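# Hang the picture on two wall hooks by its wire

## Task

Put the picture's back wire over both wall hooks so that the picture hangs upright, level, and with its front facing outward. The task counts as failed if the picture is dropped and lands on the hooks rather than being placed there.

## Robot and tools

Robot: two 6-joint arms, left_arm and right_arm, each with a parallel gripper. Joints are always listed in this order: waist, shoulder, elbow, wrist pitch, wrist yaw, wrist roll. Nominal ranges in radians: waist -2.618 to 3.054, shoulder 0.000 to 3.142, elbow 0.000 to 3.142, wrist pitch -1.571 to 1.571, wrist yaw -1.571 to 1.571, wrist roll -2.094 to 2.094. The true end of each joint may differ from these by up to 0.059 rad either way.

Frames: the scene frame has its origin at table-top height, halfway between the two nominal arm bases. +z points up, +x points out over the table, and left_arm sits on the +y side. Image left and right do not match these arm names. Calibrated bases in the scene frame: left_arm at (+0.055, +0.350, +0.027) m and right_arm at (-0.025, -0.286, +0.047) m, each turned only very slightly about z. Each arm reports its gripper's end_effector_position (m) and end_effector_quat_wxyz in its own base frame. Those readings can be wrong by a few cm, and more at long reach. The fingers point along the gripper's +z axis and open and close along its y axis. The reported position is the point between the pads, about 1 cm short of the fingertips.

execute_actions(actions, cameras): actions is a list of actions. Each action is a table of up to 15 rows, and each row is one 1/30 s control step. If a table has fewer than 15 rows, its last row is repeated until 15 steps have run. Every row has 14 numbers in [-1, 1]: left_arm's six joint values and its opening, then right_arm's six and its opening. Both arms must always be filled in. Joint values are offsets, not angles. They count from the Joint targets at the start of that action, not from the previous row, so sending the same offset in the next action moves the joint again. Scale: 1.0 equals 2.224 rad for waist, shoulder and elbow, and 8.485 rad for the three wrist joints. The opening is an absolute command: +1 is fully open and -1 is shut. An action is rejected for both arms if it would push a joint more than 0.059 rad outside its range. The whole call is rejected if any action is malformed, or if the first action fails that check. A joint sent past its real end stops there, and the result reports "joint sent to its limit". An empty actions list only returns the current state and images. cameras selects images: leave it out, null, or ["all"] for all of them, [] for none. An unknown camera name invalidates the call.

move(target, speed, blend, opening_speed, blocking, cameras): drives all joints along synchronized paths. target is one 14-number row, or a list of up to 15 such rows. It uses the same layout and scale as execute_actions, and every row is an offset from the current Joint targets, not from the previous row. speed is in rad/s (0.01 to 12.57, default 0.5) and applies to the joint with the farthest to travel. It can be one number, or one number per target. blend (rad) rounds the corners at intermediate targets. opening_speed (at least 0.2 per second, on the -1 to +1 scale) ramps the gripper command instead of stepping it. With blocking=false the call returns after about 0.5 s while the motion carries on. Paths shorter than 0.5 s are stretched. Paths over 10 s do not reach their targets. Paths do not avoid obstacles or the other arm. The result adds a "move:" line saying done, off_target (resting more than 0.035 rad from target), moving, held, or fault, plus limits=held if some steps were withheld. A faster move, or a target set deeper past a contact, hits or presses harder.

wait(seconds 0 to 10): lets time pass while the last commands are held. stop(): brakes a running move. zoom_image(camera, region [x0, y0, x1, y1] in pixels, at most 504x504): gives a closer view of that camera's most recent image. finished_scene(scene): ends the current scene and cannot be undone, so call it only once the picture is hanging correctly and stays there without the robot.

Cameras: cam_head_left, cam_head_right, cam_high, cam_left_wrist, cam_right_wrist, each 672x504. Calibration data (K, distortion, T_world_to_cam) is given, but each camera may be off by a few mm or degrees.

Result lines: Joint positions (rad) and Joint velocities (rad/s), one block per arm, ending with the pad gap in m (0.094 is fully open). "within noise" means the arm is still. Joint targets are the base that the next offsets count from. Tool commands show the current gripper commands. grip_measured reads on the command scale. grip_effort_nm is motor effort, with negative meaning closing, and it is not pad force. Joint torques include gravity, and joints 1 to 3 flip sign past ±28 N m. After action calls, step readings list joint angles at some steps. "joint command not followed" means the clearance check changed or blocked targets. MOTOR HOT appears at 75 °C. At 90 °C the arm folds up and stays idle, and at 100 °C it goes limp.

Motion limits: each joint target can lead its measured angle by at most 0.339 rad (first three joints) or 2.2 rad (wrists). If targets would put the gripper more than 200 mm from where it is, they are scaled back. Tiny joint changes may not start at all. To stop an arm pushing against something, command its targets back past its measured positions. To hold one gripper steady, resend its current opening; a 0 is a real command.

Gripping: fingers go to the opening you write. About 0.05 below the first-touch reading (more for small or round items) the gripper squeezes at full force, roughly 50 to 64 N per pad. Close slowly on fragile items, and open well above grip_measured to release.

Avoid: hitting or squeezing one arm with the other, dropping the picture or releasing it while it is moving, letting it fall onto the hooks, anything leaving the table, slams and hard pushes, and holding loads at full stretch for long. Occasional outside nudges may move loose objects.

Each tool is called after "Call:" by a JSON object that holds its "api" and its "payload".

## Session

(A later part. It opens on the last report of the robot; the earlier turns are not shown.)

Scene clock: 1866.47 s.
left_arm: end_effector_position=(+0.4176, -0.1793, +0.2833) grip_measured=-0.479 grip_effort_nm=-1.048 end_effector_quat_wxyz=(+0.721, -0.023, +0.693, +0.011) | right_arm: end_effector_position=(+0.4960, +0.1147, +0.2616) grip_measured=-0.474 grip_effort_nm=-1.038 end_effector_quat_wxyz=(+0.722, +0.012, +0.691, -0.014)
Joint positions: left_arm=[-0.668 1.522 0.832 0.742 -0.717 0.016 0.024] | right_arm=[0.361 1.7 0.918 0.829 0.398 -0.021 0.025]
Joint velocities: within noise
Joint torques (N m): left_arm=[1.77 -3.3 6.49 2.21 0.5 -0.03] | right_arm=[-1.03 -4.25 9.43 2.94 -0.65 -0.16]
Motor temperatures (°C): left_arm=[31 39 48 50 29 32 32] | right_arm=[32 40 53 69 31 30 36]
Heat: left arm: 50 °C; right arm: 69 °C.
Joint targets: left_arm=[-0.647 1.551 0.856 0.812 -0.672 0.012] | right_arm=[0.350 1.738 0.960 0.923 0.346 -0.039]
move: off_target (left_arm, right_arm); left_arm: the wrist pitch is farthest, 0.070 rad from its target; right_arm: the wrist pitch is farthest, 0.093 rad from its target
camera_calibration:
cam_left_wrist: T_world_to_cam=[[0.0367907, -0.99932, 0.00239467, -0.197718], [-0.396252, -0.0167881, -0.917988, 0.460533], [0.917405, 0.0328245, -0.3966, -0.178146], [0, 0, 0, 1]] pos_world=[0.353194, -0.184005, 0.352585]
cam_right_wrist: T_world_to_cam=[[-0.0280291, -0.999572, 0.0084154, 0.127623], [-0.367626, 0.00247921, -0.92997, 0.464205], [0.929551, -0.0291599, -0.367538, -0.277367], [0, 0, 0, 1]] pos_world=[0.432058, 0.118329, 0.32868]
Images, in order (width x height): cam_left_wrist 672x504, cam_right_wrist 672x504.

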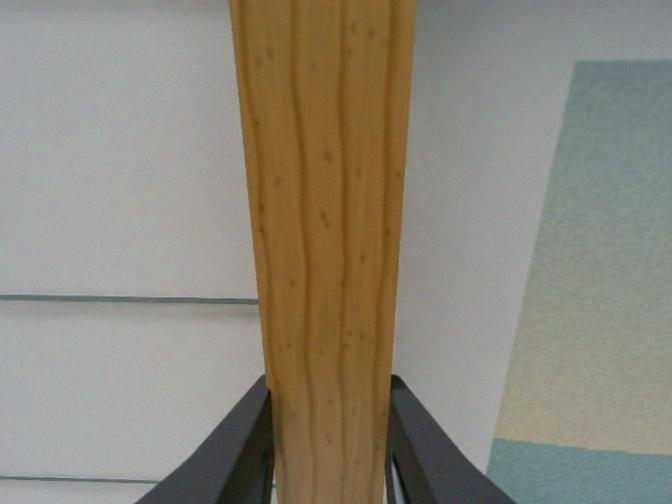

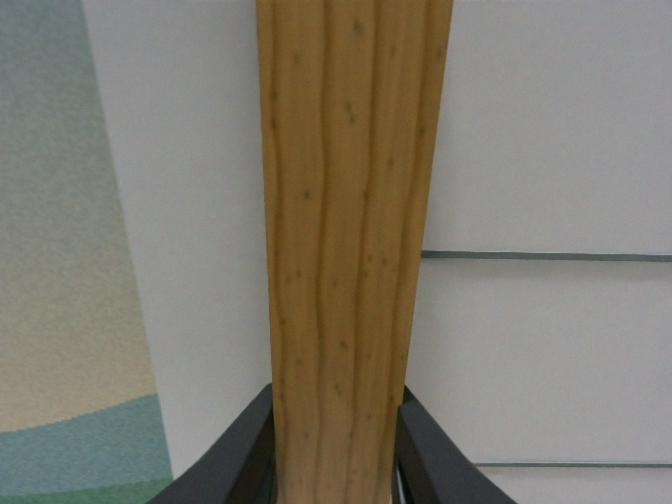

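Call:
{"api": "move", "payload": {"target": [-0.0036, 0.0076, -0.0148, -0.0008, -0.0009, 0, -0.65, 0.0022, 0.0099, -0.0121, -0.0008, 0.0009, 0, -0.65], "speed": 0.05, "cameras": ["cam_left_wrist", "cam_right_wrist"]}}

Scene clock: 1929.97 s.
left_arm: end_effector_position=(+0.4174, -0.1791, +0.2820) grip_measured=-0.479 grip_effort_nm=-1.053 end_effector_quat_wxyz=(+0.727, -0.025, +0.686, +0.010) | right_arm: end_effector_position=(+0.4960, +0.1147, +0.2597) grip_measured=-0.474 grip_effort_nm=-1.038 end_effector_quat_wxyz=(+0.730, +0.012, +0.684, -0.014)
Joint positions: left_arm=[-0.668 1.534 0.817 0.793 -0.717 0.027 0.024] | right_arm=[0.361 1.716 0.904 0.883 0.398 -0.029 0.025]
Joint velocities: within noise
Joint torques (N m): left_arm=[1.2 -2.99 5.07 1.56 0.47 -0.14] | right_arm=[-0.69 -3.82 8.29 2.29 -0.54 -0.12]
Motor temperatures (°C): left_arm=[31 38 45 49 29 32 32] | right_arm=[32 38 47 73 31 30 36]
Heat: left arm: 49 °C; right arm: 73 °C.
Joint targets: left_arm=[-0.655 1.568 0.823 0.805 -0.679 0.012] | right_arm=[0.355 1.760 0.934 0.916 0.353 -0.039]
move: off_target (left_arm, right_arm); left_arm: the wrist yaw is farthest, 0.037 rad from its target; right_arm: the shoulder is farthest, 0.044 rad from its target
camera_calibration:
cam_left_wrist: T_world_to_cam=[[0.0371798, -0.999288, 0.00643654, -0.198905], [-0.379908, -0.0200917, -0.924806, 0.453732], [0.924277, 0.0319388, -0.380384, -0.186107], [0, 0, 0, 1]] pos_world=[0.351786, -0.183703, 0.350103]
cam_right_wrist: T_world_to_cam=[[-0.0286333, -0.999557, 0.00808988, 0.128074], [-0.347903, 0.00237816, -0.937528, 0.454676], [0.937093, -0.029659, -0.347817, -0.286889], [0, 0, 0, 1]] pos_world=[0.430692, 0.118427, 0.325451]
Images, in order (width x height): cam_left_wrist 672x504, cam_right_wrist 672x504.

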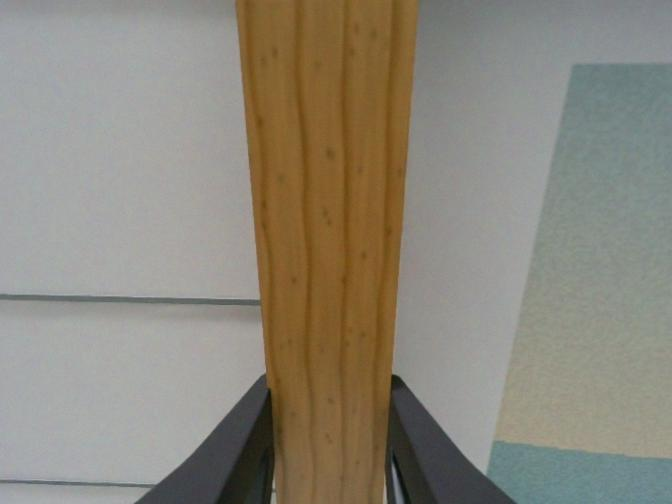

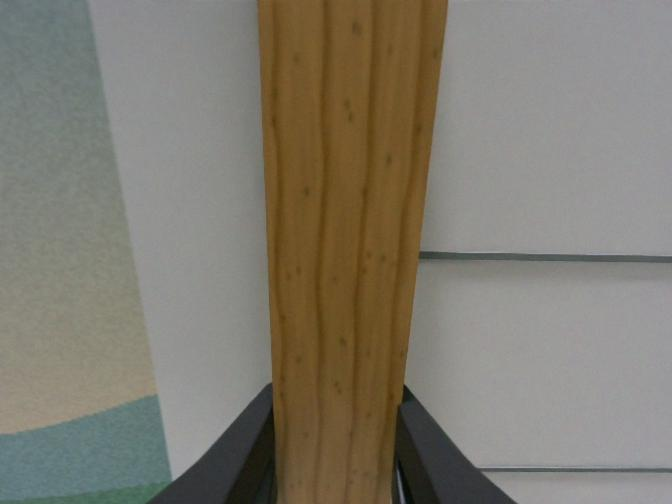

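Call:
{"api": "move", "payload": {"target": [-0.0085, -0.0436, 0.0288, -0.0121, -0.0022, 0, -0.65, 0.0036, -0.0513, 0.0153, -0.0108, 0.0006, 0, -0.65], "speed": 0.06, "cameras": ["cam_left_wrist"]}}

Scene clock: 2044.13 s.
left_arm: end_effector_position=(+0.4167, -0.1797, +0.2795) grip_measured=-0.479 grip_effort_nm=-1.048 end_effector_quat_wxyz=(+0.709, -0.017, +0.705, +0.013) | right_arm: end_effector_position=(+0.4944, +0.1162, +0.2581) grip_measured=-0.474 grip_effort_nm=-1.043 end_effector_quat_wxyz=(+0.713, +0.005, +0.701, -0.014)
Joint positions: left_arm=[-0.669 1.507 0.841 0.673 -0.711 -0.001 0.024] | right_arm=[0.362 1.687 0.917 0.79 0.389 -0.021 0.025]
Joint velocities: within noise
Joint torques (N m): left_arm=[-0.4 -8.38 8.13 1.81 0.14 0.17] | right_arm=[0.1 -10.39 10.36 2.31 -0.36 -0.2]
Motor temperatures (°C): left_arm=[31 37 44 46 30 32 32] | right_arm=[32 37 50 60 31 29 36]
Heat: left arm: 46 °C; right arm: 60 °C.
Joint targets: left_arm=[-0.674 1.471 0.887 0.703 -0.698 0.012] | right_arm=[0.363 1.646 0.968 0.824 0.358 -0.039]
move: off_target (left_arm, right_arm); left_arm: the elbow is farthest, 0.046 rad from its target; right_arm: the elbow is farthest, 0.051 rad from its target
camera_calibration:
cam_left_wrist: T_world_to_cam=[[0.0301992, -0.999496, -0.00976442, -0.192106], [-0.427463, -0.00408383, -0.904024, 0.468032], [0.903529, 0.0314747, -0.427371, -0.164718], [0, 0, 0, 1]] pos_world=[0.354695, -0.184914, 0.35084]
Images, in order (width x height): cam_left_wrist 672x504.

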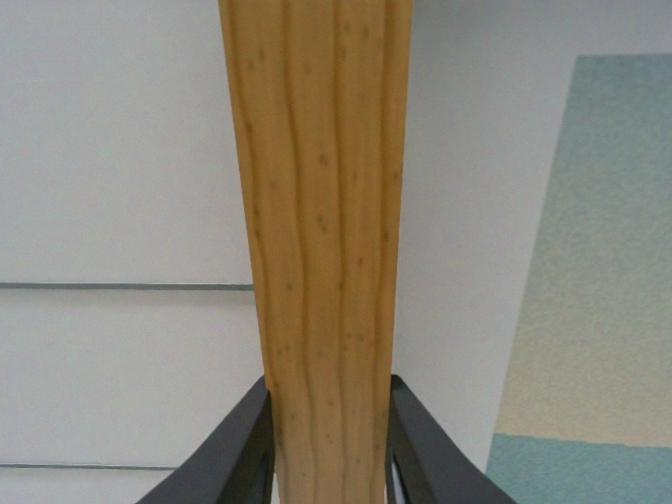

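Call:
{"api": "move", "payload": {"target": [-0.0037, 0.0128, -0.0319, 0.0097, -0.0010, 0, -0.65, 0.0019, 0.0162, -0.0333, 0.0111, 0.0005, 0, -0.65], "speed": 0.05, "cameras": ["cam_left_wrist"]}}

Scene clock: 2072.37 s.
left_arm: end_effector_position=(+0.4126, -0.1810, +0.2714) grip_measured=-0.479 grip_effort_nm=-1.048 end_effector_quat_wxyz=(+0.708, -0.013, +0.706, +0.010) | right_arm: end_effector_position=(+0.4909, +0.1161, +0.2506) grip_measured=-0.474 grip_effort_nm=-1.038 end_effector_quat_wxyz=(+0.712, +0.002, +0.702, -0.012)
Joint positions: left_arm=[-0.676 1.507 0.809 0.702 -0.708 -0.002 0.024] | right_arm=[0.362 1.686 0.888 0.812 0.382 -0.018 0.025]
Joint velocities: within noise
Joint torques (N m): left_arm=[-0.54 -5.93 5.35 2.37 -0.02 0.18] | right_arm=[0.59 -7.49 6.28 3.16 -0.22 -0.21]
Motor temperatures (°C): left_arm=[31 42 50 45 29 32 32] | right_arm=[32 45 51 62 31 29 36]
Heat: left arm: 50 °C; right arm: 62 °C.
Joint targets: left_arm=[-0.682 1.500 0.816 0.785 -0.706 0.012] | right_arm=[0.367 1.682 0.893 0.919 0.362 -0.039]
move: off_target (left_arm, right_arm); left_arm: the wrist pitch is farthest, 0.083 rad from its target; right_arm: the wrist pitch is farthest, 0.106 rad from its target
camera_calibration:
cam_left_wrist: T_world_to_cam=[[0.020206, -0.999741, -0.0104933, -0.189061], [-0.429791, 0.000790597, -0.902928, 0.460554], [0.902702, 0.0227545, -0.429663, -0.165074], [0, 0, 0, 1]] pos_world=[0.350774, -0.18562, 0.342937]
Images, in order (width x height): cam_left_wrist 672x504.

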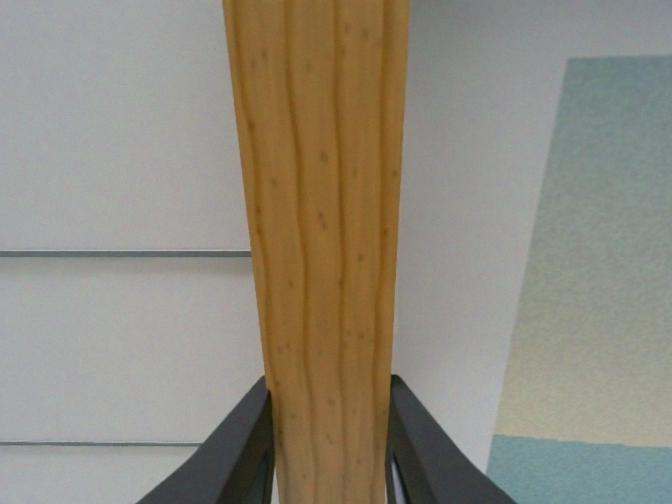

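Call:
{"api": "move", "payload": {"target": [0, 0.0089, -0.0151, 0.0063, 0, 0, -0.65, 0, 0.0105, -0.0126, 0.0061, 0, 0, -0.65], "speed": 0.05, "cameras": ["cam_left_wrist"]}}

Scene clock: 2082.33 s.
left_arm: end_effector_position=(+0.4116, -0.1802, +0.2610) grip_measured=-0.479 grip_effort_nm=-1.048 end_effector_quat_wxyz=(+0.709, -0.014, +0.705, +0.009) | right_arm: end_effector_position=(+0.4897, +0.1157, +0.2402) grip_measured=-0.474 grip_effort_nm=-1.028 end_effector_quat_wxyz=(+0.712, +0.002, +0.702, -0.011)
Joint positions: left_arm=[-0.676 1.524 0.776 0.755 -0.708 -0.002 0.024] | right_arm=[0.362 1.707 0.861 0.863 0.381 -0.018 0.025]
Joint velocities: within noise
Joint torques (N m): left_arm=[-0.51 -5.75 5.2 2.38 0.03 0.16] | right_arm=[0.43 -7.45 6.24 3.11 -0.18 -0.2]
Motor temperatures (°C): left_arm=[31 41 48 47 29 32 32] | right_arm=[32 43 49 65 31 29 36]
Heat: left arm: 48 °C; right arm: 65 °C.
Joint targets: left_arm=[-0.682 1.519 0.783 0.839 -0.706 0.012] | right_arm=[0.367 1.705 0.865 0.970 0.362 -0.039]
move: off_target (left_arm, right_arm); left_arm: the wrist pitch is farthest, 0.083 rad from its target; right_arm: the wrist pitch is farthest, 0.108 rad from its target
camera_calibration:
cam_left_wrist: T_world_to_cam=[[0.0202423, -0.999756, -0.00879764, -0.188726], [-0.427941, -0.000711311, -0.903807, 0.449838], [0.90358, 0.02206, -0.427851, -0.169602], [0, 0, 0, 1]] pos_world=[0.349573, -0.184619, 0.332342]
Images, in order (width x height): cam_left_wrist 672x504.

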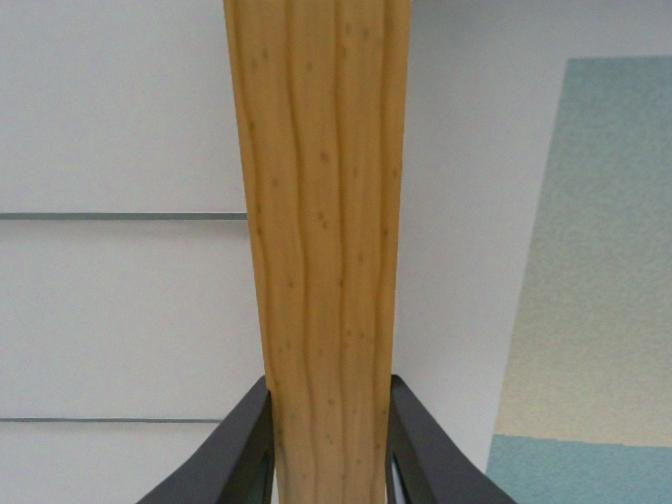

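Call:
{"api": "move", "payload": {"target": [0, 0.0045, -0.0076, 0.0032, 0, 0, -0.65, 0, 0.0053, -0.0063, 0.0031, 0, 0, -0.65], "speed": 0.05, "cameras": ["cam_left_wrist"]}}

Scene clock: 2092.00 s.
left_arm: end_effector_position=(+0.4110, -0.1797, +0.2554) grip_measured=-0.479 grip_effort_nm=-1.053 end_effector_quat_wxyz=(+0.709, -0.014, +0.705, +0.009) | right_arm: end_effector_position=(+0.4891, +0.1156, +0.2347) grip_measured=-0.474 grip_effort_nm=-1.038 end_effector_quat_wxyz=(+0.713, +0.002, +0.701, -0.011)
Joint positions: left_arm=[-0.676 1.534 0.759 0.783 -0.708 -0.003 0.024] | right_arm=[0.362 1.719 0.847 0.89 0.381 -0.018 0.025]
Joint velocities: within noise
Joint torques (N m): left_arm=[-0.51 -5.82 5.11 2.41 0.01 0.18] | right_arm=[0.29 -7.45 6.06 3.12 -0.21 -0.22]
Motor temperatures (°C): left_arm=[31 41 46 48 29 32 32] | right_arm=[32 41 48 65 31 29 36]
Heat: left arm: 48 °C; right arm: 65 °C.
Joint targets: left_arm=[-0.682 1.529 0.766 0.866 -0.706 0.012] | right_arm=[0.367 1.717 0.852 0.997 0.362 -0.039]
move: off_target (left_arm, right_arm); left_arm: the wrist pitch is farthest, 0.084 rad from its target; right_arm: the wrist pitch is farthest, 0.107 rad from its target
camera_calibration:
cam_left_wrist: T_world_to_cam=[[0.0202327, -0.999764, -0.00789096, -0.188558], [-0.427438, -0.00151483, -0.904043, 0.444277], [0.903818, 0.0216641, -0.427368, -0.171779], [0, 0, 0, 1]] pos_world=[0.348973, -0.184119, 0.326744]
Images, in order (width x height): cam_left_wrist 672x504.

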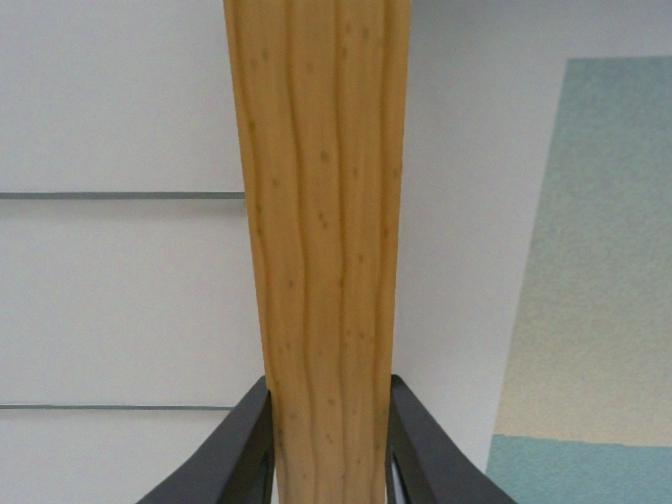

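Call:
{"api": "move", "payload": {"target": [0.0006, 0.0050, -0.0070, 0.0031, 0, 0, -0.65, -0.0003, 0.0058, -0.0057, 0.0030, 0, 0, -0.65], "speed": 0.05, "cameras": ["cam_left_wrist", "cam_head_left"]}}

Scene clock: 2097.13 s.
left_arm: end_effector_position=(+0.4105, -0.1793, +0.2500) grip_measured=-0.479 grip_effort_nm=-1.048 end_effector_quat_wxyz=(+0.709, -0.014, +0.705, +0.009) | right_arm: end_effector_position=(+0.4887, +0.1154, +0.2290) grip_measured=-0.474 grip_effort_nm=-1.038 end_effector_quat_wxyz=(+0.713, +0.002, +0.701, -0.011)
Joint positions: left_arm=[-0.676 1.545 0.744 0.809 -0.708 -0.003 0.024] | right_arm=[0.362 1.732 0.834 0.915 0.381 -0.019 0.025]
Joint velocities: within noise
Joint torques (N m): left_arm=[-0.46 -5.87 5.04 2.4 0.03 0.19] | right_arm=[0.5 -7.36 6.05 3.13 -0.22 -0.21]
Motor temperatures (°C): left_arm=[31 41 46 48 29 32 32] | right_arm=[32 41 48 65 31 29 36]
Heat: left arm: 48 °C; right arm: 65 °C.
Joint targets: left_arm=[-0.681 1.540 0.750 0.892 -0.706 0.012] | right_arm=[0.366 1.730 0.839 1.022 0.362 -0.039]
move: off_target (left_arm, right_arm); left_arm: the wrist pitch is farthest, 0.083 rad from its target; right_arm: the wrist pitch is farthest, 0.107 rad from its target
camera_calibration:
cam_left_wrist: T_world_to_cam=[[0.0202304, -0.999766, -0.00765968, -0.188264], [-0.427112, -0.00171519, -0.904197, 0.439081], [0.903973, 0.0215638, -0.427046, -0.173819], [0, 0, 0, 1]] pos_world=[0.348473, -0.183719, 0.321345]
Images, in order (width x height): cam_head_left 672x504, cam_left_wrist 672x504.

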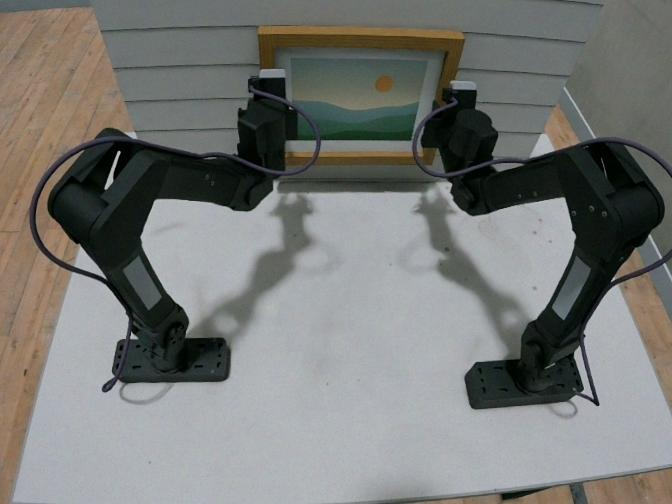

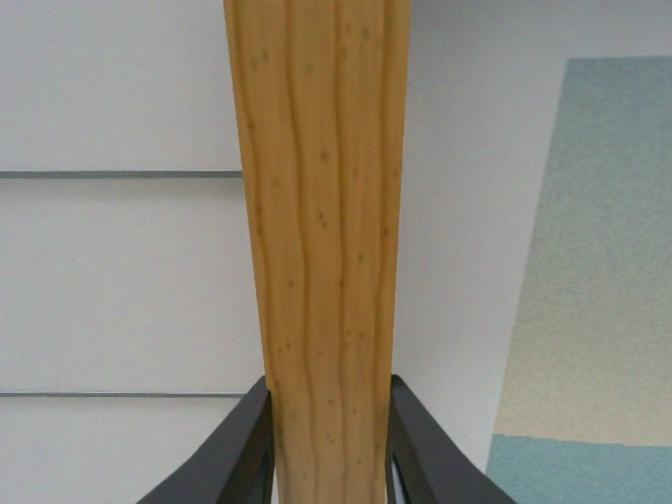

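Call:
{"api": "move", "payload": {"target": [0.0006, 0.0050, -0.0070, 0.0031, 0, 0, -0.65, -0.0003, 0.0058, -0.0057, 0.0030, 0, 0, -0.65], "speed": 0.05, "cameras": ["cam_left_wrist"]}}

Scene clock: 2110.00 s.
left_arm: end_effector_position=(+0.4099, -0.1788, +0.2445) grip_measured=-0.479 grip_effort_nm=-1.048 end_effector_quat_wxyz=(+0.709, -0.014, +0.705, +0.009) | right_arm: end_effector_position=(+0.4881, +0.1152, +0.2236) grip_measured=-0.474 grip_effort_nm=-1.038 end_effector_quat_wxyz=(+0.713, +0.002, +0.701, -0.011)
Joint positions: left_arm=[-0.676 1.555 0.728 0.836 -0.708 -0.003 0.024] | right_arm=[0.362 1.745 0.822 0.941 0.381 -0.019 0.025]
Joint velocities: within noise
Joint torques (N m): left_arm=[-0.31 -5.79 4.96 2.39 -0.01 0.19] | right_arm=[0.39 -7.49 6.01 3.18 -0.26 -0.27]
Motor temperatures (°C): left_arm=[31 40 45 48 29 32 32] | right_arm=[32 42 46 66 31 29 36]
Heat: left arm: 48 °C; right arm: 66 °C.
Joint targets: left_arm=[-0.679 1.551 0.735 0.918 -0.706 0.012] | right_arm=[0.366 1.743 0.826 1.048 0.362 -0.039]
move: off_target (left_arm, right_arm); left_arm: the wrist pitch is farthest, 0.083 rad from its target; right_arm: the wrist pitch is farthest, 0.107 rad from its target
camera_calibration:
cam_left_wrist: T_world_to_cam=[[0.0202201, -0.999771, -0.00698535, -0.188004], [-0.426816, -0.00231368, -0.904336, 0.433685], [0.904113, 0.0212672, -0.426765, -0.175827], [0, 0, 0, 1]] pos_world=[0.347873, -0.183218, 0.315847]
Images, in order (width x height): cam_left_wrist 672x504.

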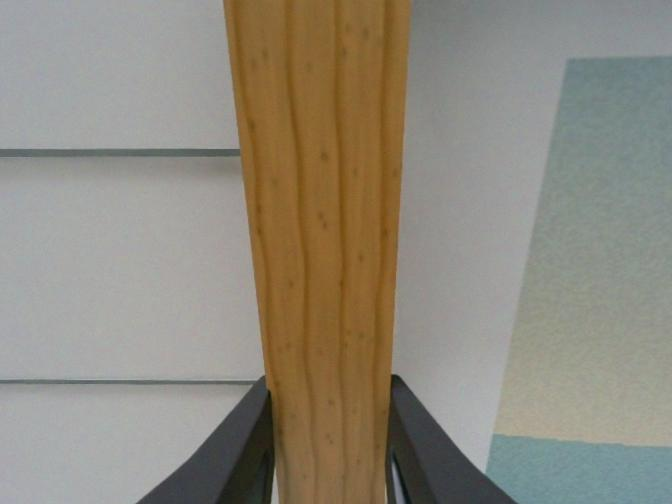

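Call:
{"api": "move", "payload": {"target": [[0.0022, -0.0360, 0.0683, -0.0255, 0.0009, 0, -0.65, -0.0013, -0.0436, 0.0638, -0.0264, -0.0005, 0, -0.65], [0.0117, -0.0220, 0.0809, -0.0251, 0.0034, 0, -0.65, -0.0058, -0.0283, 0.0809, -0.0269, -0.0016, 0, -0.65]], "speed": [0.08, 0.03], "cameras": ["cam_left_wrist", "cam_right_wrist", "cam_head_left"]}}

Scene clock: 2159.90 s.
left_arm: end_effector_position=(+0.4168, -0.1813, +0.2574) grip_measured=-0.479 grip_effort_nm=-1.048 end_effector_quat_wxyz=(+0.684, -0.003, +0.729, +0.025) | right_arm: end_effector_position=(+0.4952, +0.1155, +0.2279) grip_measured=-0.474 grip_effort_nm=-1.028 end_effector_quat_wxyz=(+0.676, +0.011, +0.737, -0.012)
Joint positions: left_arm=[-0.671 1.519 0.838 0.598 -0.71 -0.022 0.024] | right_arm=[0.362 1.701 0.917 0.69 0.394 0.033 0.025]
Joint velocities: within noise
Joint torques (N m): left_arm=[1.52 -6.86 10.55 2.68 0.32 0.39] | right_arm=[-0.91 -8.96 13.6 3.43 -0.52 -0.76]
Motor temperatures (°C): left_arm=[31 40 47 51 29 32 32] | right_arm=[32 41 47 72 31 30 36]
Heat: left arm: 51 °C; right arm: 72 °C.
Joint targets: left_arm=[-0.653 1.503 0.915 0.705 -0.678 0.012] | right_arm=[0.353 1.680 1.006 0.819 0.349 -0.039]
move: off_target (left_arm, right_arm); left_arm: the wrist pitch is farthest, 0.107 rad from its target; right_arm: the wrist pitch is farthest, 0.130 rad from its target
camera_calibration:
cam_left_wrist: T_world_to_cam=[[0.0257113, -0.998544, -0.0474265, -0.18213], [-0.490175, 0.0287544, -0.871149, 0.471751], [0.871245, 0.0456457, -0.488722, -0.142432], [0, 0, 0, 1]] pos_world=[0.360016, -0.188929, 0.332718]
cam_right_wrist: T_world_to_cam=[[-0.0231367, -0.999704, 0.00748931, 0.12654], [-0.485547, 0.00468817, -0.874198, 0.477922], [0.873905, -0.0238624, -0.485511, -0.235188], [0, 0, 0, 1]] pos_world=[0.440513, 0.11865, 0.302664]
Images, in order (width x height): cam_head_left 672x504, cam_left_wrist 672x504, cam_right_wrist 672x504.

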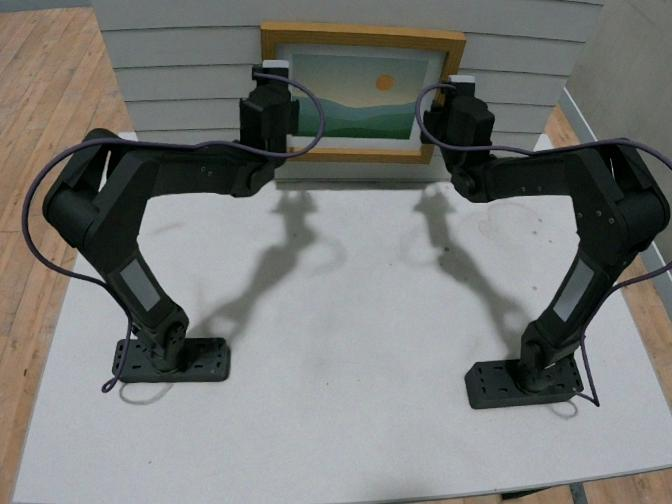

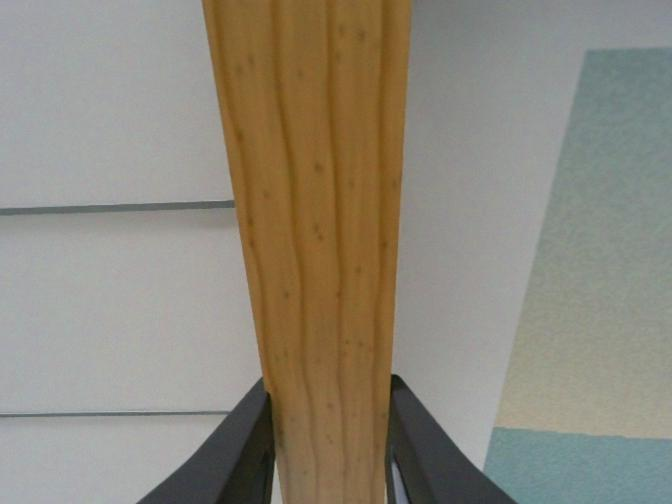

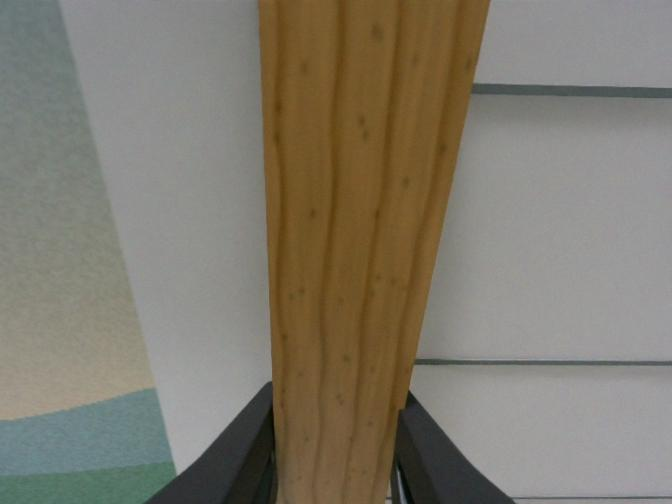

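Call:
{"api": "zoom_image", "payload": {"camera": "cam_head_left", "region": [240, 0, 490, 110]}}

Scaled by 2.016 from the camera's 672x504 image, which has a finer 960x720 frame.

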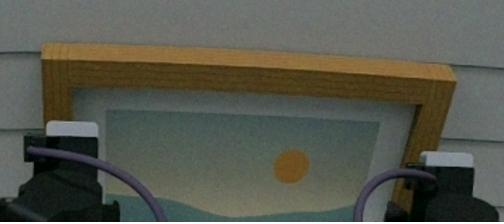

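Call:
{"api": "move", "payload": {"target": [-0.0117, 0.0216, -0.0809, 0.0251, -0.0033, 0, -0.65, 0.0058, 0.0283, -0.0809, 0.0270, 0.0015, 0, -0.65], "speed": 0.06, "cameras": ["cam_left_wrist", "cam_right_wrist"]}}

Scene clock: 2324.10 s.
left_arm: end_effector_position=(+0.4098, -0.1797, +0.2441) grip_measured=-0.479 grip_effort_nm=-1.053 end_effector_quat_wxyz=(+0.709, -0.013, +0.705, +0.007) | right_arm: end_effector_position=(+0.4881, +0.1143, +0.2228) grip_measured=-0.474 grip_effort_nm=-1.033 end_effector_quat_wxyz=(+0.712, +0.005, +0.702, -0.012)
Joint positions: left_arm=[-0.676 1.555 0.728 0.834 -0.705 -0.005 0.024] | right_arm=[0.362 1.745 0.822 0.939 0.385 -0.016 0.025]
Joint velocities: within noise
Joint torques (N m): left_arm=[-0.25 -5.91 5.04 2.41 -0.03 0.19] | right_arm=[0.23 -7.54 6 3.11 -0.27 -0.18]
Motor temperatures (°C): left_arm=[31 41 53 60 29 32 32] | right_arm=[32 41 61 79 31 31 36]
Heat: left arm: 60 °C; right arm: 79 °C. Fold the right arm in close to its base, or ease its load, before you think long.
Joint targets: left_arm=[-0.680 1.550 0.735 0.918 -0.706 0.012] | right_arm=[0.366 1.743 0.826 1.049 0.362 -0.039]
MOTOR HOT: the wrist pitch of the right arm reports 79 °C; the controller's stop level is 90 °C. To cool a motor, set the load down, stop pushing, or move to a pose that needs little force.
move: off_target (left_arm, right_arm); left_arm: the wrist pitch is farthest, 0.083 rad from its target; right_arm: the wrist pitch is farthest, 0.109 rad from its target
camera_calibration:
cam_left_wrist: T_world_to_cam=[[0.0160298, -0.999855, -0.00578573, -0.187342], [-0.42789, -0.00162992, -0.903829, 0.433708], [0.903689, 0.0169639, -0.427854, -0.176147], [0, 0, 0, 1]] pos_world=[0.347764, -0.18362, 0.315549]
cam_right_wrist: T_world_to_cam=[[-0.0141615, -0.999771, 0.0160138, 0.118899], [-0.395642, -0.00910562, -0.91836, 0.437634], [0.918296, -0.0193411, -0.395423, -0.273718], [0, 0, 0, 1]] pos_world=[0.426184, 0.117562, 0.291767]
Images, in order (width x height): cam_left_wrist 672x504, cam_right_wrist 672x504.

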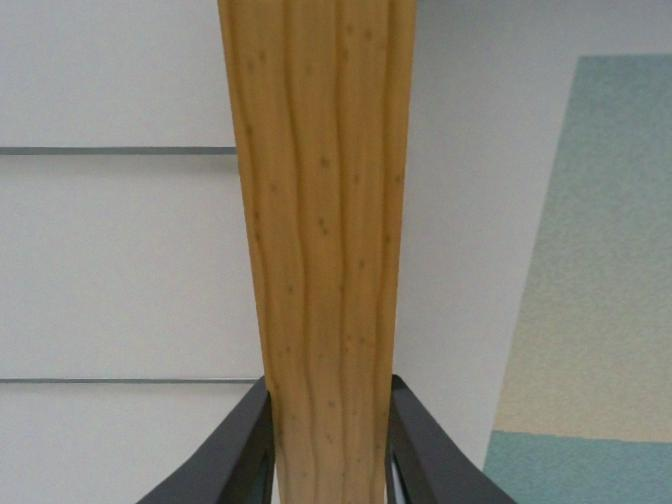

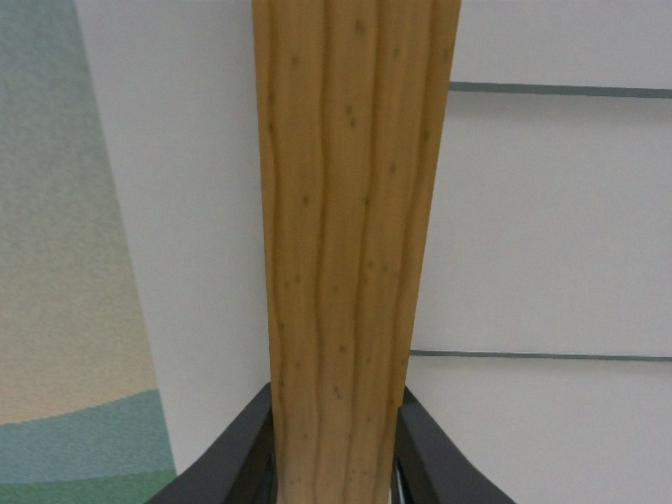

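Call:
{"api": "move", "payload": {"target": [0.0006, 0.0050, -0.0070, 0.0031, 0, 0, -0.65, -0.0003, 0.0058, -0.0057, 0.0030, 0, 0, -0.65], "speed": 0.06, "cameras": []}}

Call:
{"api": "move", "payload": {"target": [0.0006, 0.0050, -0.0070, 0.0031, 0, 0, -0.65, -0.0003, 0.0058, -0.0057, 0.0030, 0, 0, -0.65], "speed": 0.06, "cameras": ["cam_left_wrist"]}}

Scene clock: 2331.60 s.
left_arm: end_effector_position=(+0.4092, -0.1792, +0.2401) grip_measured=-0.479 grip_effort_nm=-1.048 end_effector_quat_wxyz=(+0.710, -0.014, +0.704, +0.006) | right_arm: end_effector_position=(+0.4875, +0.1141, +0.2191) grip_measured=-0.474 grip_effort_nm=-1.038 end_effector_quat_wxyz=(+0.714, +0.004, +0.700, -0.012)
Joint positions: left_arm=[-0.676 1.566 0.714 0.864 -0.705 -0.005 0.024] | right_arm=[0.362 1.757 0.811 0.967 0.385 -0.019 0.025]
Joint velocities: within noise
Joint torques (N m): left_arm=[-0.16 -5.79 4.85 2.4 -0.02 0.22] | right_arm=[-0.01 -7.56 5.83 3.16 -0.33 -0.19]
Motor temperatures (°C): left_arm=[31 41 52 59 29 32 32] | right_arm=[32 41 58 79 31 31 36]
Heat: left arm: 59 °C; right arm: 79 °C. Fold the right arm in close to its base, or ease its load, before you think long.
Joint targets: left_arm=[-0.678 1.562 0.719 0.945 -0.706 0.012] | right_arm=[0.365 1.756 0.813 1.074 0.362 -0.039]
MOTOR HOT: still on. The wrist pitch of the right arm reports 79 °C.
move: off_target (left_arm, right_arm); left_arm: the wrist pitch is farthest, 0.080 rad from its target; right_arm: the wrist pitch is farthest, 0.107 rad from its target
No camera images: "cameras" was empty.

Scene clock: 2332.43 s.
left_arm: end_effector_position=(+0.4086, -0.1791, +0.2381) grip_measured=-0.479 grip_effort_nm=-1.048 end_effector_quat_wxyz=(+0.714, -0.015, +0.700, +0.003) | right_arm: end_effector_position=(+0.4867, +0.1139, +0.2182) grip_measured=-0.474 grip_effort_nm=-1.038 end_effector_quat_wxyz=(+0.719, +0.004, +0.695, -0.012)
Joint positions: left_arm=[-0.676 1.575 0.701 0.899 -0.702 -0.002 0.024] | right_arm=[0.362 1.768 0.8 1.004 0.385 -0.024 0.025]
Joint velocities: within noise
Joint torques (N m): left_arm=[-0.03 -5.76 4.66 2.26 -0.02 0.16] | right_arm=[0.25 -7.32 5.64 3.04 -0.24 -0.1]
Motor temperatures (°C): left_arm=[31 41 52 59 29 32 32] | right_arm=[32 41 57 79 31 31 36]
Heat: left arm: 59 °C; right arm: 79 °C. Fold the right arm in close to its base, or ease its load, before you think long.
Joint targets: left_arm=[-0.677 1.573 0.704 0.971 -0.705 0.012] | right_arm=[0.364 1.768 0.801 1.099 0.362 -0.039]
MOTOR HOT: still on. The wrist pitch of the right arm reports 79 °C.
move: off_target (left_arm, right_arm); left_arm: the wrist pitch is farthest, 0.072 rad from its target; right_arm: the wrist pitch is farthest, 0.096 rad from its target
camera_calibration:
cam_left_wrist: T_world_to_cam=[[0.0137695, -0.999903, 0.00201299, -0.18768], [-0.415487, -0.00755272, -0.909568, 0.422955], [0.909495, 0.0116879, -0.415551, -0.183878], [0, 0, 0, 1]] pos_world=[0.345553, -0.182318, 0.308673]
Images, in order (width x height): cam_left_wrist 672x504.

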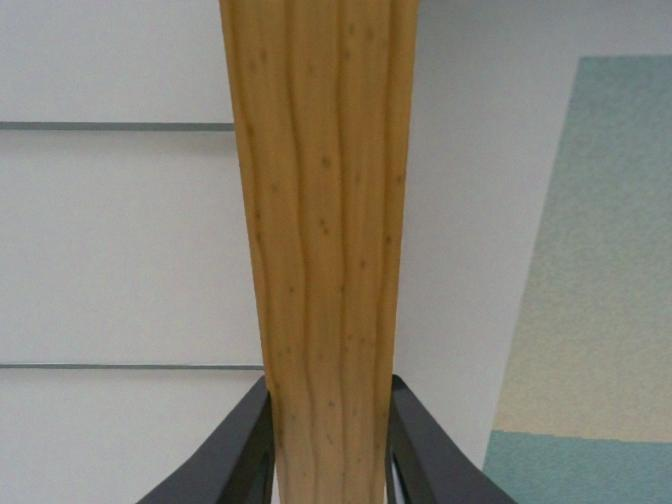

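Call:
{"api": "move", "payload": {"target": [0, 0.0050, -0.0070, -0.0035, 0, 0, -0.65, 0, 0.0058, -0.0057, -0.0047, 0, 0, -0.65], "speed": 0.06, "cameras": ["cam_left_wrist", "cam_right_wrist", "cam_head_left"]}}

Scene clock: 2343.73 s.
left_arm: end_effector_position=(+0.4080, -0.1789, +0.2358) grip_measured=-0.479 grip_effort_nm=-1.053 end_effector_quat_wxyz=(+0.714, -0.015, +0.700, +0.003) | right_arm: end_effector_position=(+0.4863, +0.1140, +0.2160) grip_measured=-0.474 grip_effort_nm=-1.038 end_effector_quat_wxyz=(+0.718, +0.002, +0.696, -0.013)
Joint positions: left_arm=[-0.677 1.579 0.693 0.91 -0.701 -0.002 0.024] | right_arm=[0.362 1.771 0.795 1.01 0.383 -0.027 0.025]
Joint velocities: within noise
Joint torques (N m): left_arm=[0.03 -5.29 3.99 1.83 -0.04 0.16] | right_arm=[0.24 -6.24 5.05 2.53 -0.27 -0.08]
Motor temperatures (°C): left_arm=[31 41 51 57 29 32 32] | right_arm=[32 41 54 78 31 30 36]
Heat: left arm: 57 °C; right arm: 78 °C. Fold the right arm in close to its base, or ease its load, before you think long.
Joint targets: left_arm=[-0.677 1.584 0.688 0.941 -0.706 0.012] | right_arm=[0.364 1.782 0.788 1.059 0.361 -0.038]
MOTOR HOT: still on. The wrist pitch of the right arm reports 78 °C.
move: off_target (right_arm); right_arm: the wrist pitch is farthest, 0.049 rad from its target
camera_calibration:
cam_left_wrist: T_world_to_cam=[[0.0126512, -0.999918, 0.00197615, -0.187174], [-0.415501, -0.0070546, -0.909566, 0.42084], [0.909505, 0.010686, -0.415556, -0.184521], [0, 0, 0, 1]] pos_world=[0.34505, -0.182218, 0.306473]
cam_right_wrist: T_world_to_cam=[[-0.0123566, -0.999728, 0.0197701, 0.117048], [-0.379454, -0.0136045, -0.925111, 0.424711], [0.925128, -0.0189331, -0.379182, -0.281588], [0, 0, 0, 1]] pos_world=[0.42311, 0.117463, 0.283818]
Images, in order (width x height): cam_head_left 672x504, cam_left_wrist 672x504, cam_right_wrist 672x504.

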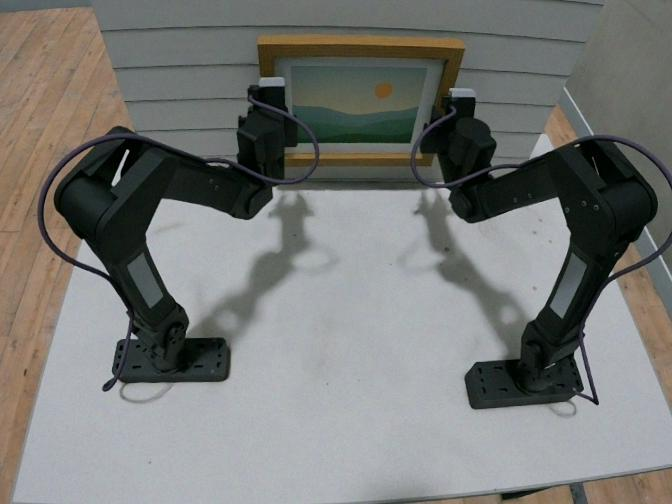

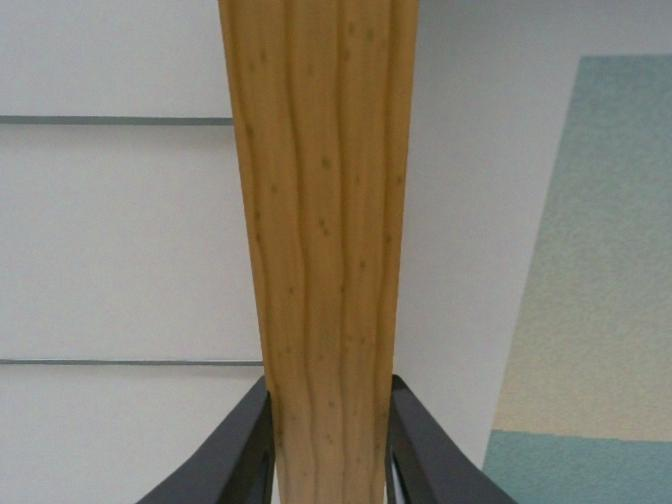

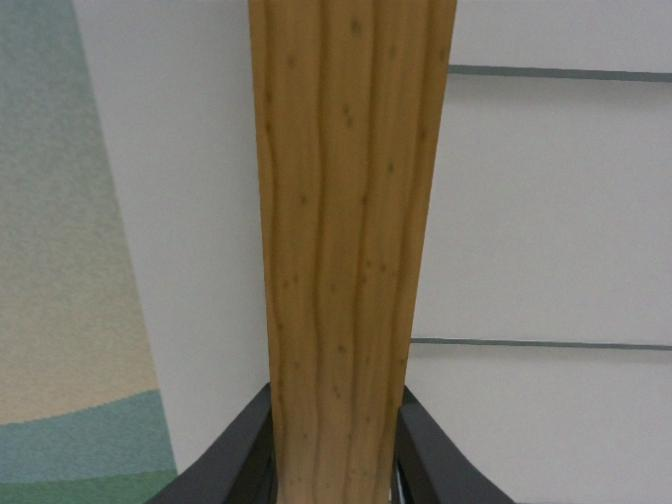

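Call:
{"api": "move", "payload": {"target": [-0.0075, -0.0111, -0.0100, -0.0003, -0.0020, 0, -0.65, 0.0038, -0.0122, -0.0135, 0.0003, 0.0010, 0, -0.65], "speed": 0.06, "cameras": ["cam_left_wrist"]}}

Scene clock: 2355.23 s.
left_arm: end_effector_position=(+0.4037, -0.1804, +0.2347) grip_measured=-0.479 grip_effort_nm=-1.053 end_effector_quat_wxyz=(+0.716, -0.016, +0.698, +0.000) | right_arm: end_effector_position=(+0.4823, +0.1133, +0.2155) grip_measured=-0.474 grip_effort_nm=-1.033 end_effector_quat_wxyz=(+0.723, +0.002, +0.691, -0.013)
Joint positions: left_arm=[-0.689 1.579 0.677 0.937 -0.713 0 0.024] | right_arm=[0.364 1.771 0.773 1.048 0.384 -0.034 0.025]
Joint velocities: within noise
Joint torques (N m): left_arm=[-0.35 -7.08 3.49 1.47 -0.11 0.16] | right_arm=[0.85 -8.61 4.11 2.08 -0.25 -0.05]
Motor temperatures (°C): left_arm=[31 41 50 55 29 32 32] | right_arm=[32 42 52 77 31 30 36]
Heat: left arm: 55 °C; right arm: 77 °C. Fold the right arm in close to its base, or ease its load, before you think long.
Joint targets: left_arm=[-0.694 1.559 0.666 0.939 -0.722 0.012] | right_arm=[0.373 1.754 0.758 1.062 0.370 -0.039]
MOTOR HOT: still on. The wrist pitch of the right arm reports 77 °C.
move: done
camera_calibration:
cam_left_wrist: T_world_to_cam=[[0.0114812, -0.999906, 0.00753813, -0.189303], [-0.408215, -0.0115688, -0.912813, 0.41504], [0.912814, 0.00740296, -0.408309, -0.184643], [0, 0, 0, 1]] pos_world=[0.340144, -0.183116, 0.30489]
Images, in order (width x height): cam_left_wrist 672x504.

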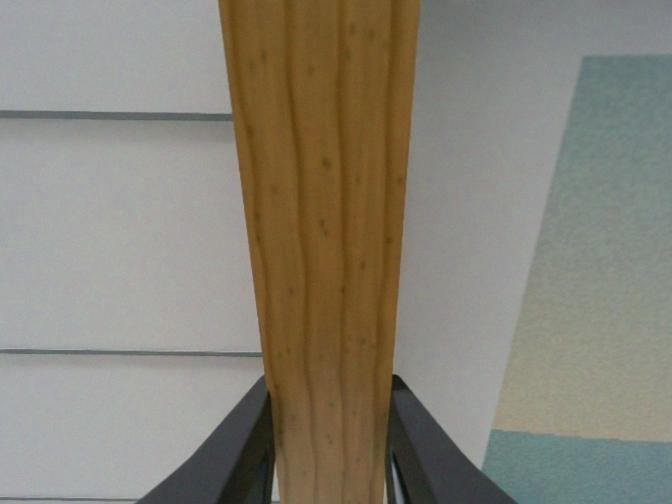

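Call:
{"api": "move", "payload": {"target": [-0.0075, -0.0111, -0.0100, -0.0003, -0.0020, 0, -0.65, 0.0038, -0.0122, -0.0135, 0.0003, 0.0010, 0, -0.65], "speed": 0.06, "cameras": ["cam_left_wrist"]}}

Scene clock: 2364.93 s.
left_arm: end_effector_position=(+0.3969, -0.1800, +0.2368) grip_measured=-0.479 grip_effort_nm=-1.053 end_effector_quat_wxyz=(+0.718, -0.017, +0.695, +0.000) | right_arm: end_effector_position=(+0.4761, +0.1145, +0.2162) grip_measured=-0.474 grip_effort_nm=-1.033 end_effector_quat_wxyz=(+0.726, +0.001, +0.687, -0.011)
Joint positions: left_arm=[-0.704 1.558 0.658 0.943 -0.729 0.004 0.024] | right_arm=[0.372 1.758 0.748 1.07 0.388 -0.035 0.025]
Joint velocities: within noise
Joint torques (N m): left_arm=[-0.54 -7.21 3.25 1.37 -0.09 0.1] | right_arm=[0.76 -9.46 4.01 1.83 -0.19 -0.04]
Motor temperatures (°C): left_arm=[31 42 49 53 29 32 32] | right_arm=[32 44 51 73 31 30 36]
Heat: left arm: 53 °C; right arm: 73 °C. Fold the right arm in close to its base, or ease its load, before you think long.
Joint targets: left_arm=[-0.710 1.535 0.643 0.936 -0.740 0.012] | right_arm=[0.381 1.727 0.728 1.065 0.378 -0.039]
MOTOR HOT: still on. The wrist pitch of the right arm reports 73 °C.
move: done
camera_calibration:
cam_left_wrist: T_world_to_cam=[[0.0131242, -0.999874, 0.00893968, -0.189902], [-0.402777, -0.0134694, -0.915199, 0.412236], [0.915204, 0.00841056, -0.402903, -0.179646], [0, 0, 0, 1]] pos_world=[0.332945, -0.182815, 0.306596]
Images, in order (width x height): cam_left_wrist 672x504.

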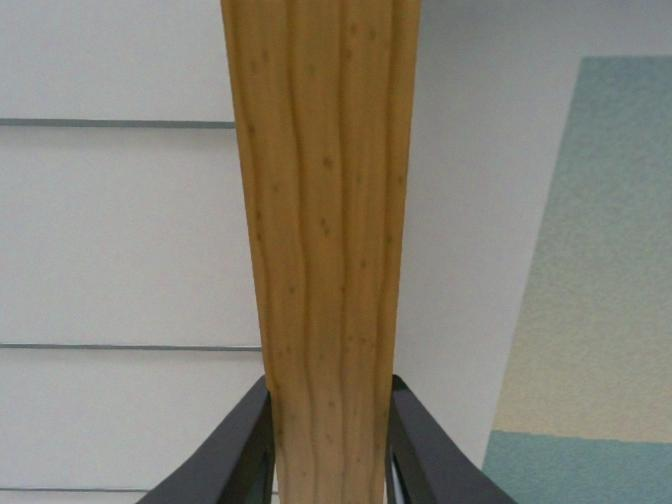

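Call:
{"api": "move", "payload": {"target": [0, 0.0050, -0.0070, 0.0020, 0, 0, -0.65, 0, 0.0058, -0.0057, 0.0010, 0, 0, -0.65], "speed": 0.06, "cameras": ["cam_left_wrist", "cam_right_wrist", "cam_head_left", "cam_head_right", "cam_high"]}}

Call:
{"api": "zoom_image", "payload": {"camera": "cam_high", "region": [220, 30, 460, 190]}}

Scene clock: 2380.50 s.
left_arm: end_effector_position=(+0.3953, -0.1793, +0.2374) grip_measured=-0.479 grip_effort_nm=-1.053 end_effector_quat_wxyz=(+0.722, -0.018, +0.692, -0.001) | right_arm: end_effector_position=(+0.4744, +0.1138, +0.2165) grip_measured=-0.474 grip_effort_nm=-1.033 end_effector_quat_wxyz=(+0.729, +0.002, +0.685, -0.010)
Joint positions: left_arm=[-0.705 1.558 0.648 0.967 -0.73 0.01 0.024] | right_arm=[0.372 1.758 0.738 1.088 0.388 -0.037 0.025]
Joint velocities: within noise
Joint torques (N m): left_arm=[-0.4 -6.23 2.92 1.29 -0.08 0.04] | right_arm=[0.85 -8.36 3.51 1.79 -0.17 0.05]
Motor temperatures (°C): left_arm=[31 42 48 50 29 32 32] | right_arm=[32 43 50 69 31 30 36]
Heat: left arm: 50 °C; right arm: 69 °C.
Joint targets: left_arm=[-0.710 1.546 0.628 0.953 -0.739 0.012] | right_arm=[0.381 1.740 0.715 1.073 0.379 -0.039]
MOTOR HOT: cleared for the motors of the right arm.
move: done
camera_calibration:
cam_left_wrist: T_world_to_cam=[[0.012404, -0.999846, 0.0123946, -0.189686], [-0.393647, -0.0162774, -0.919117, 0.408913], [0.919178, 0.00652167, -0.393789, -0.18203], [0, 0, 0, 1]] pos_world=[0.330638, -0.181814, 0.306509]
cam_right_wrist: T_world_to_cam=[[-0.00857319, -0.999806, 0.0177186, 0.115263], [-0.350175, -0.0135955, -0.936586, 0.409285], [0.936645, -0.0142341, -0.349991, -0.282758], [0, 0, 0, 1]] pos_world=[0.409153, 0.11678, 0.282325]

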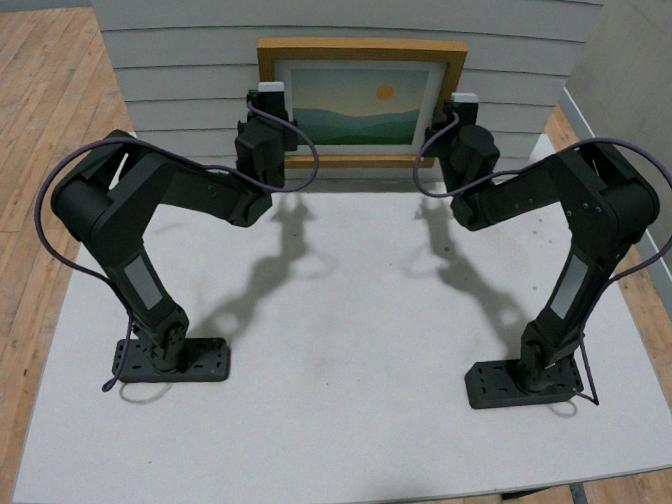

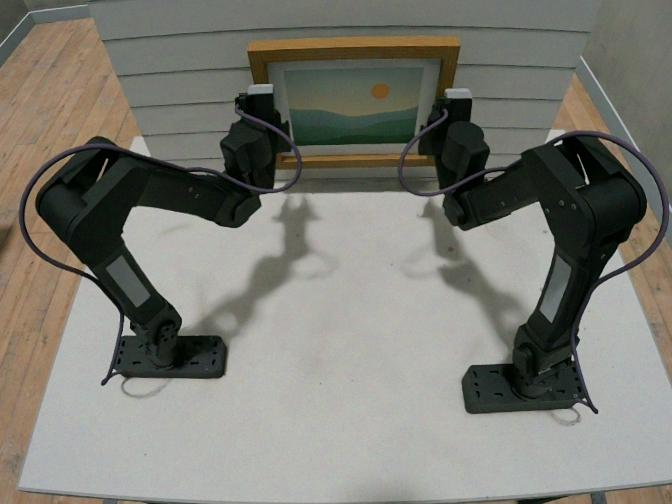

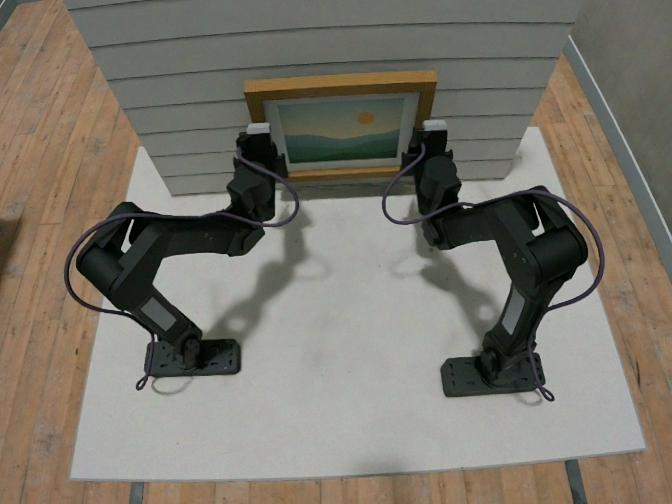

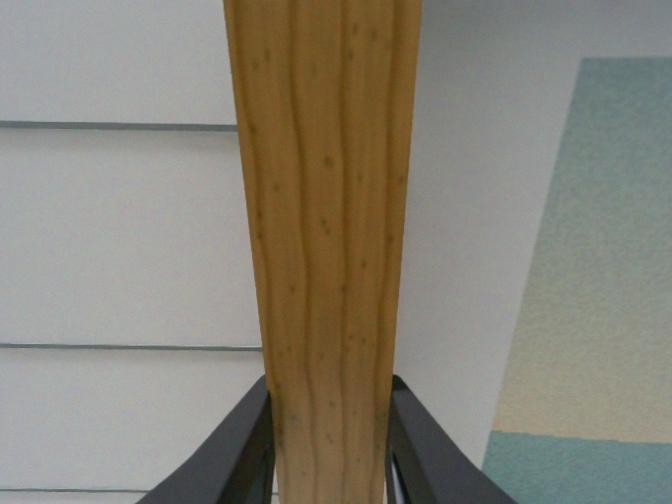

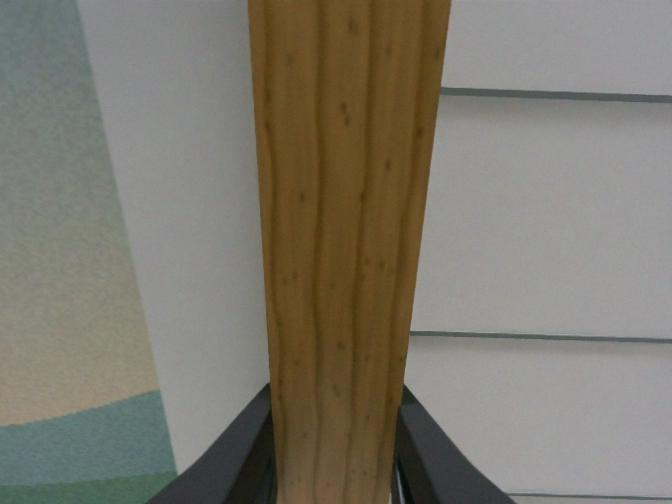

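Scaled by 2.100 from the camera's 672x504 image, which has a finer 960x720 frame.

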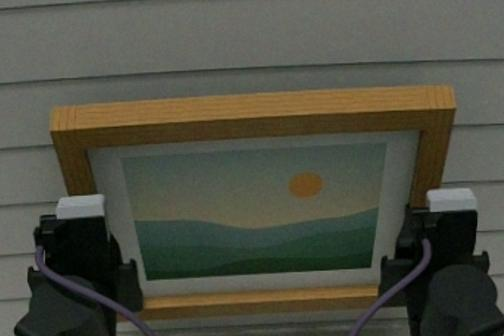

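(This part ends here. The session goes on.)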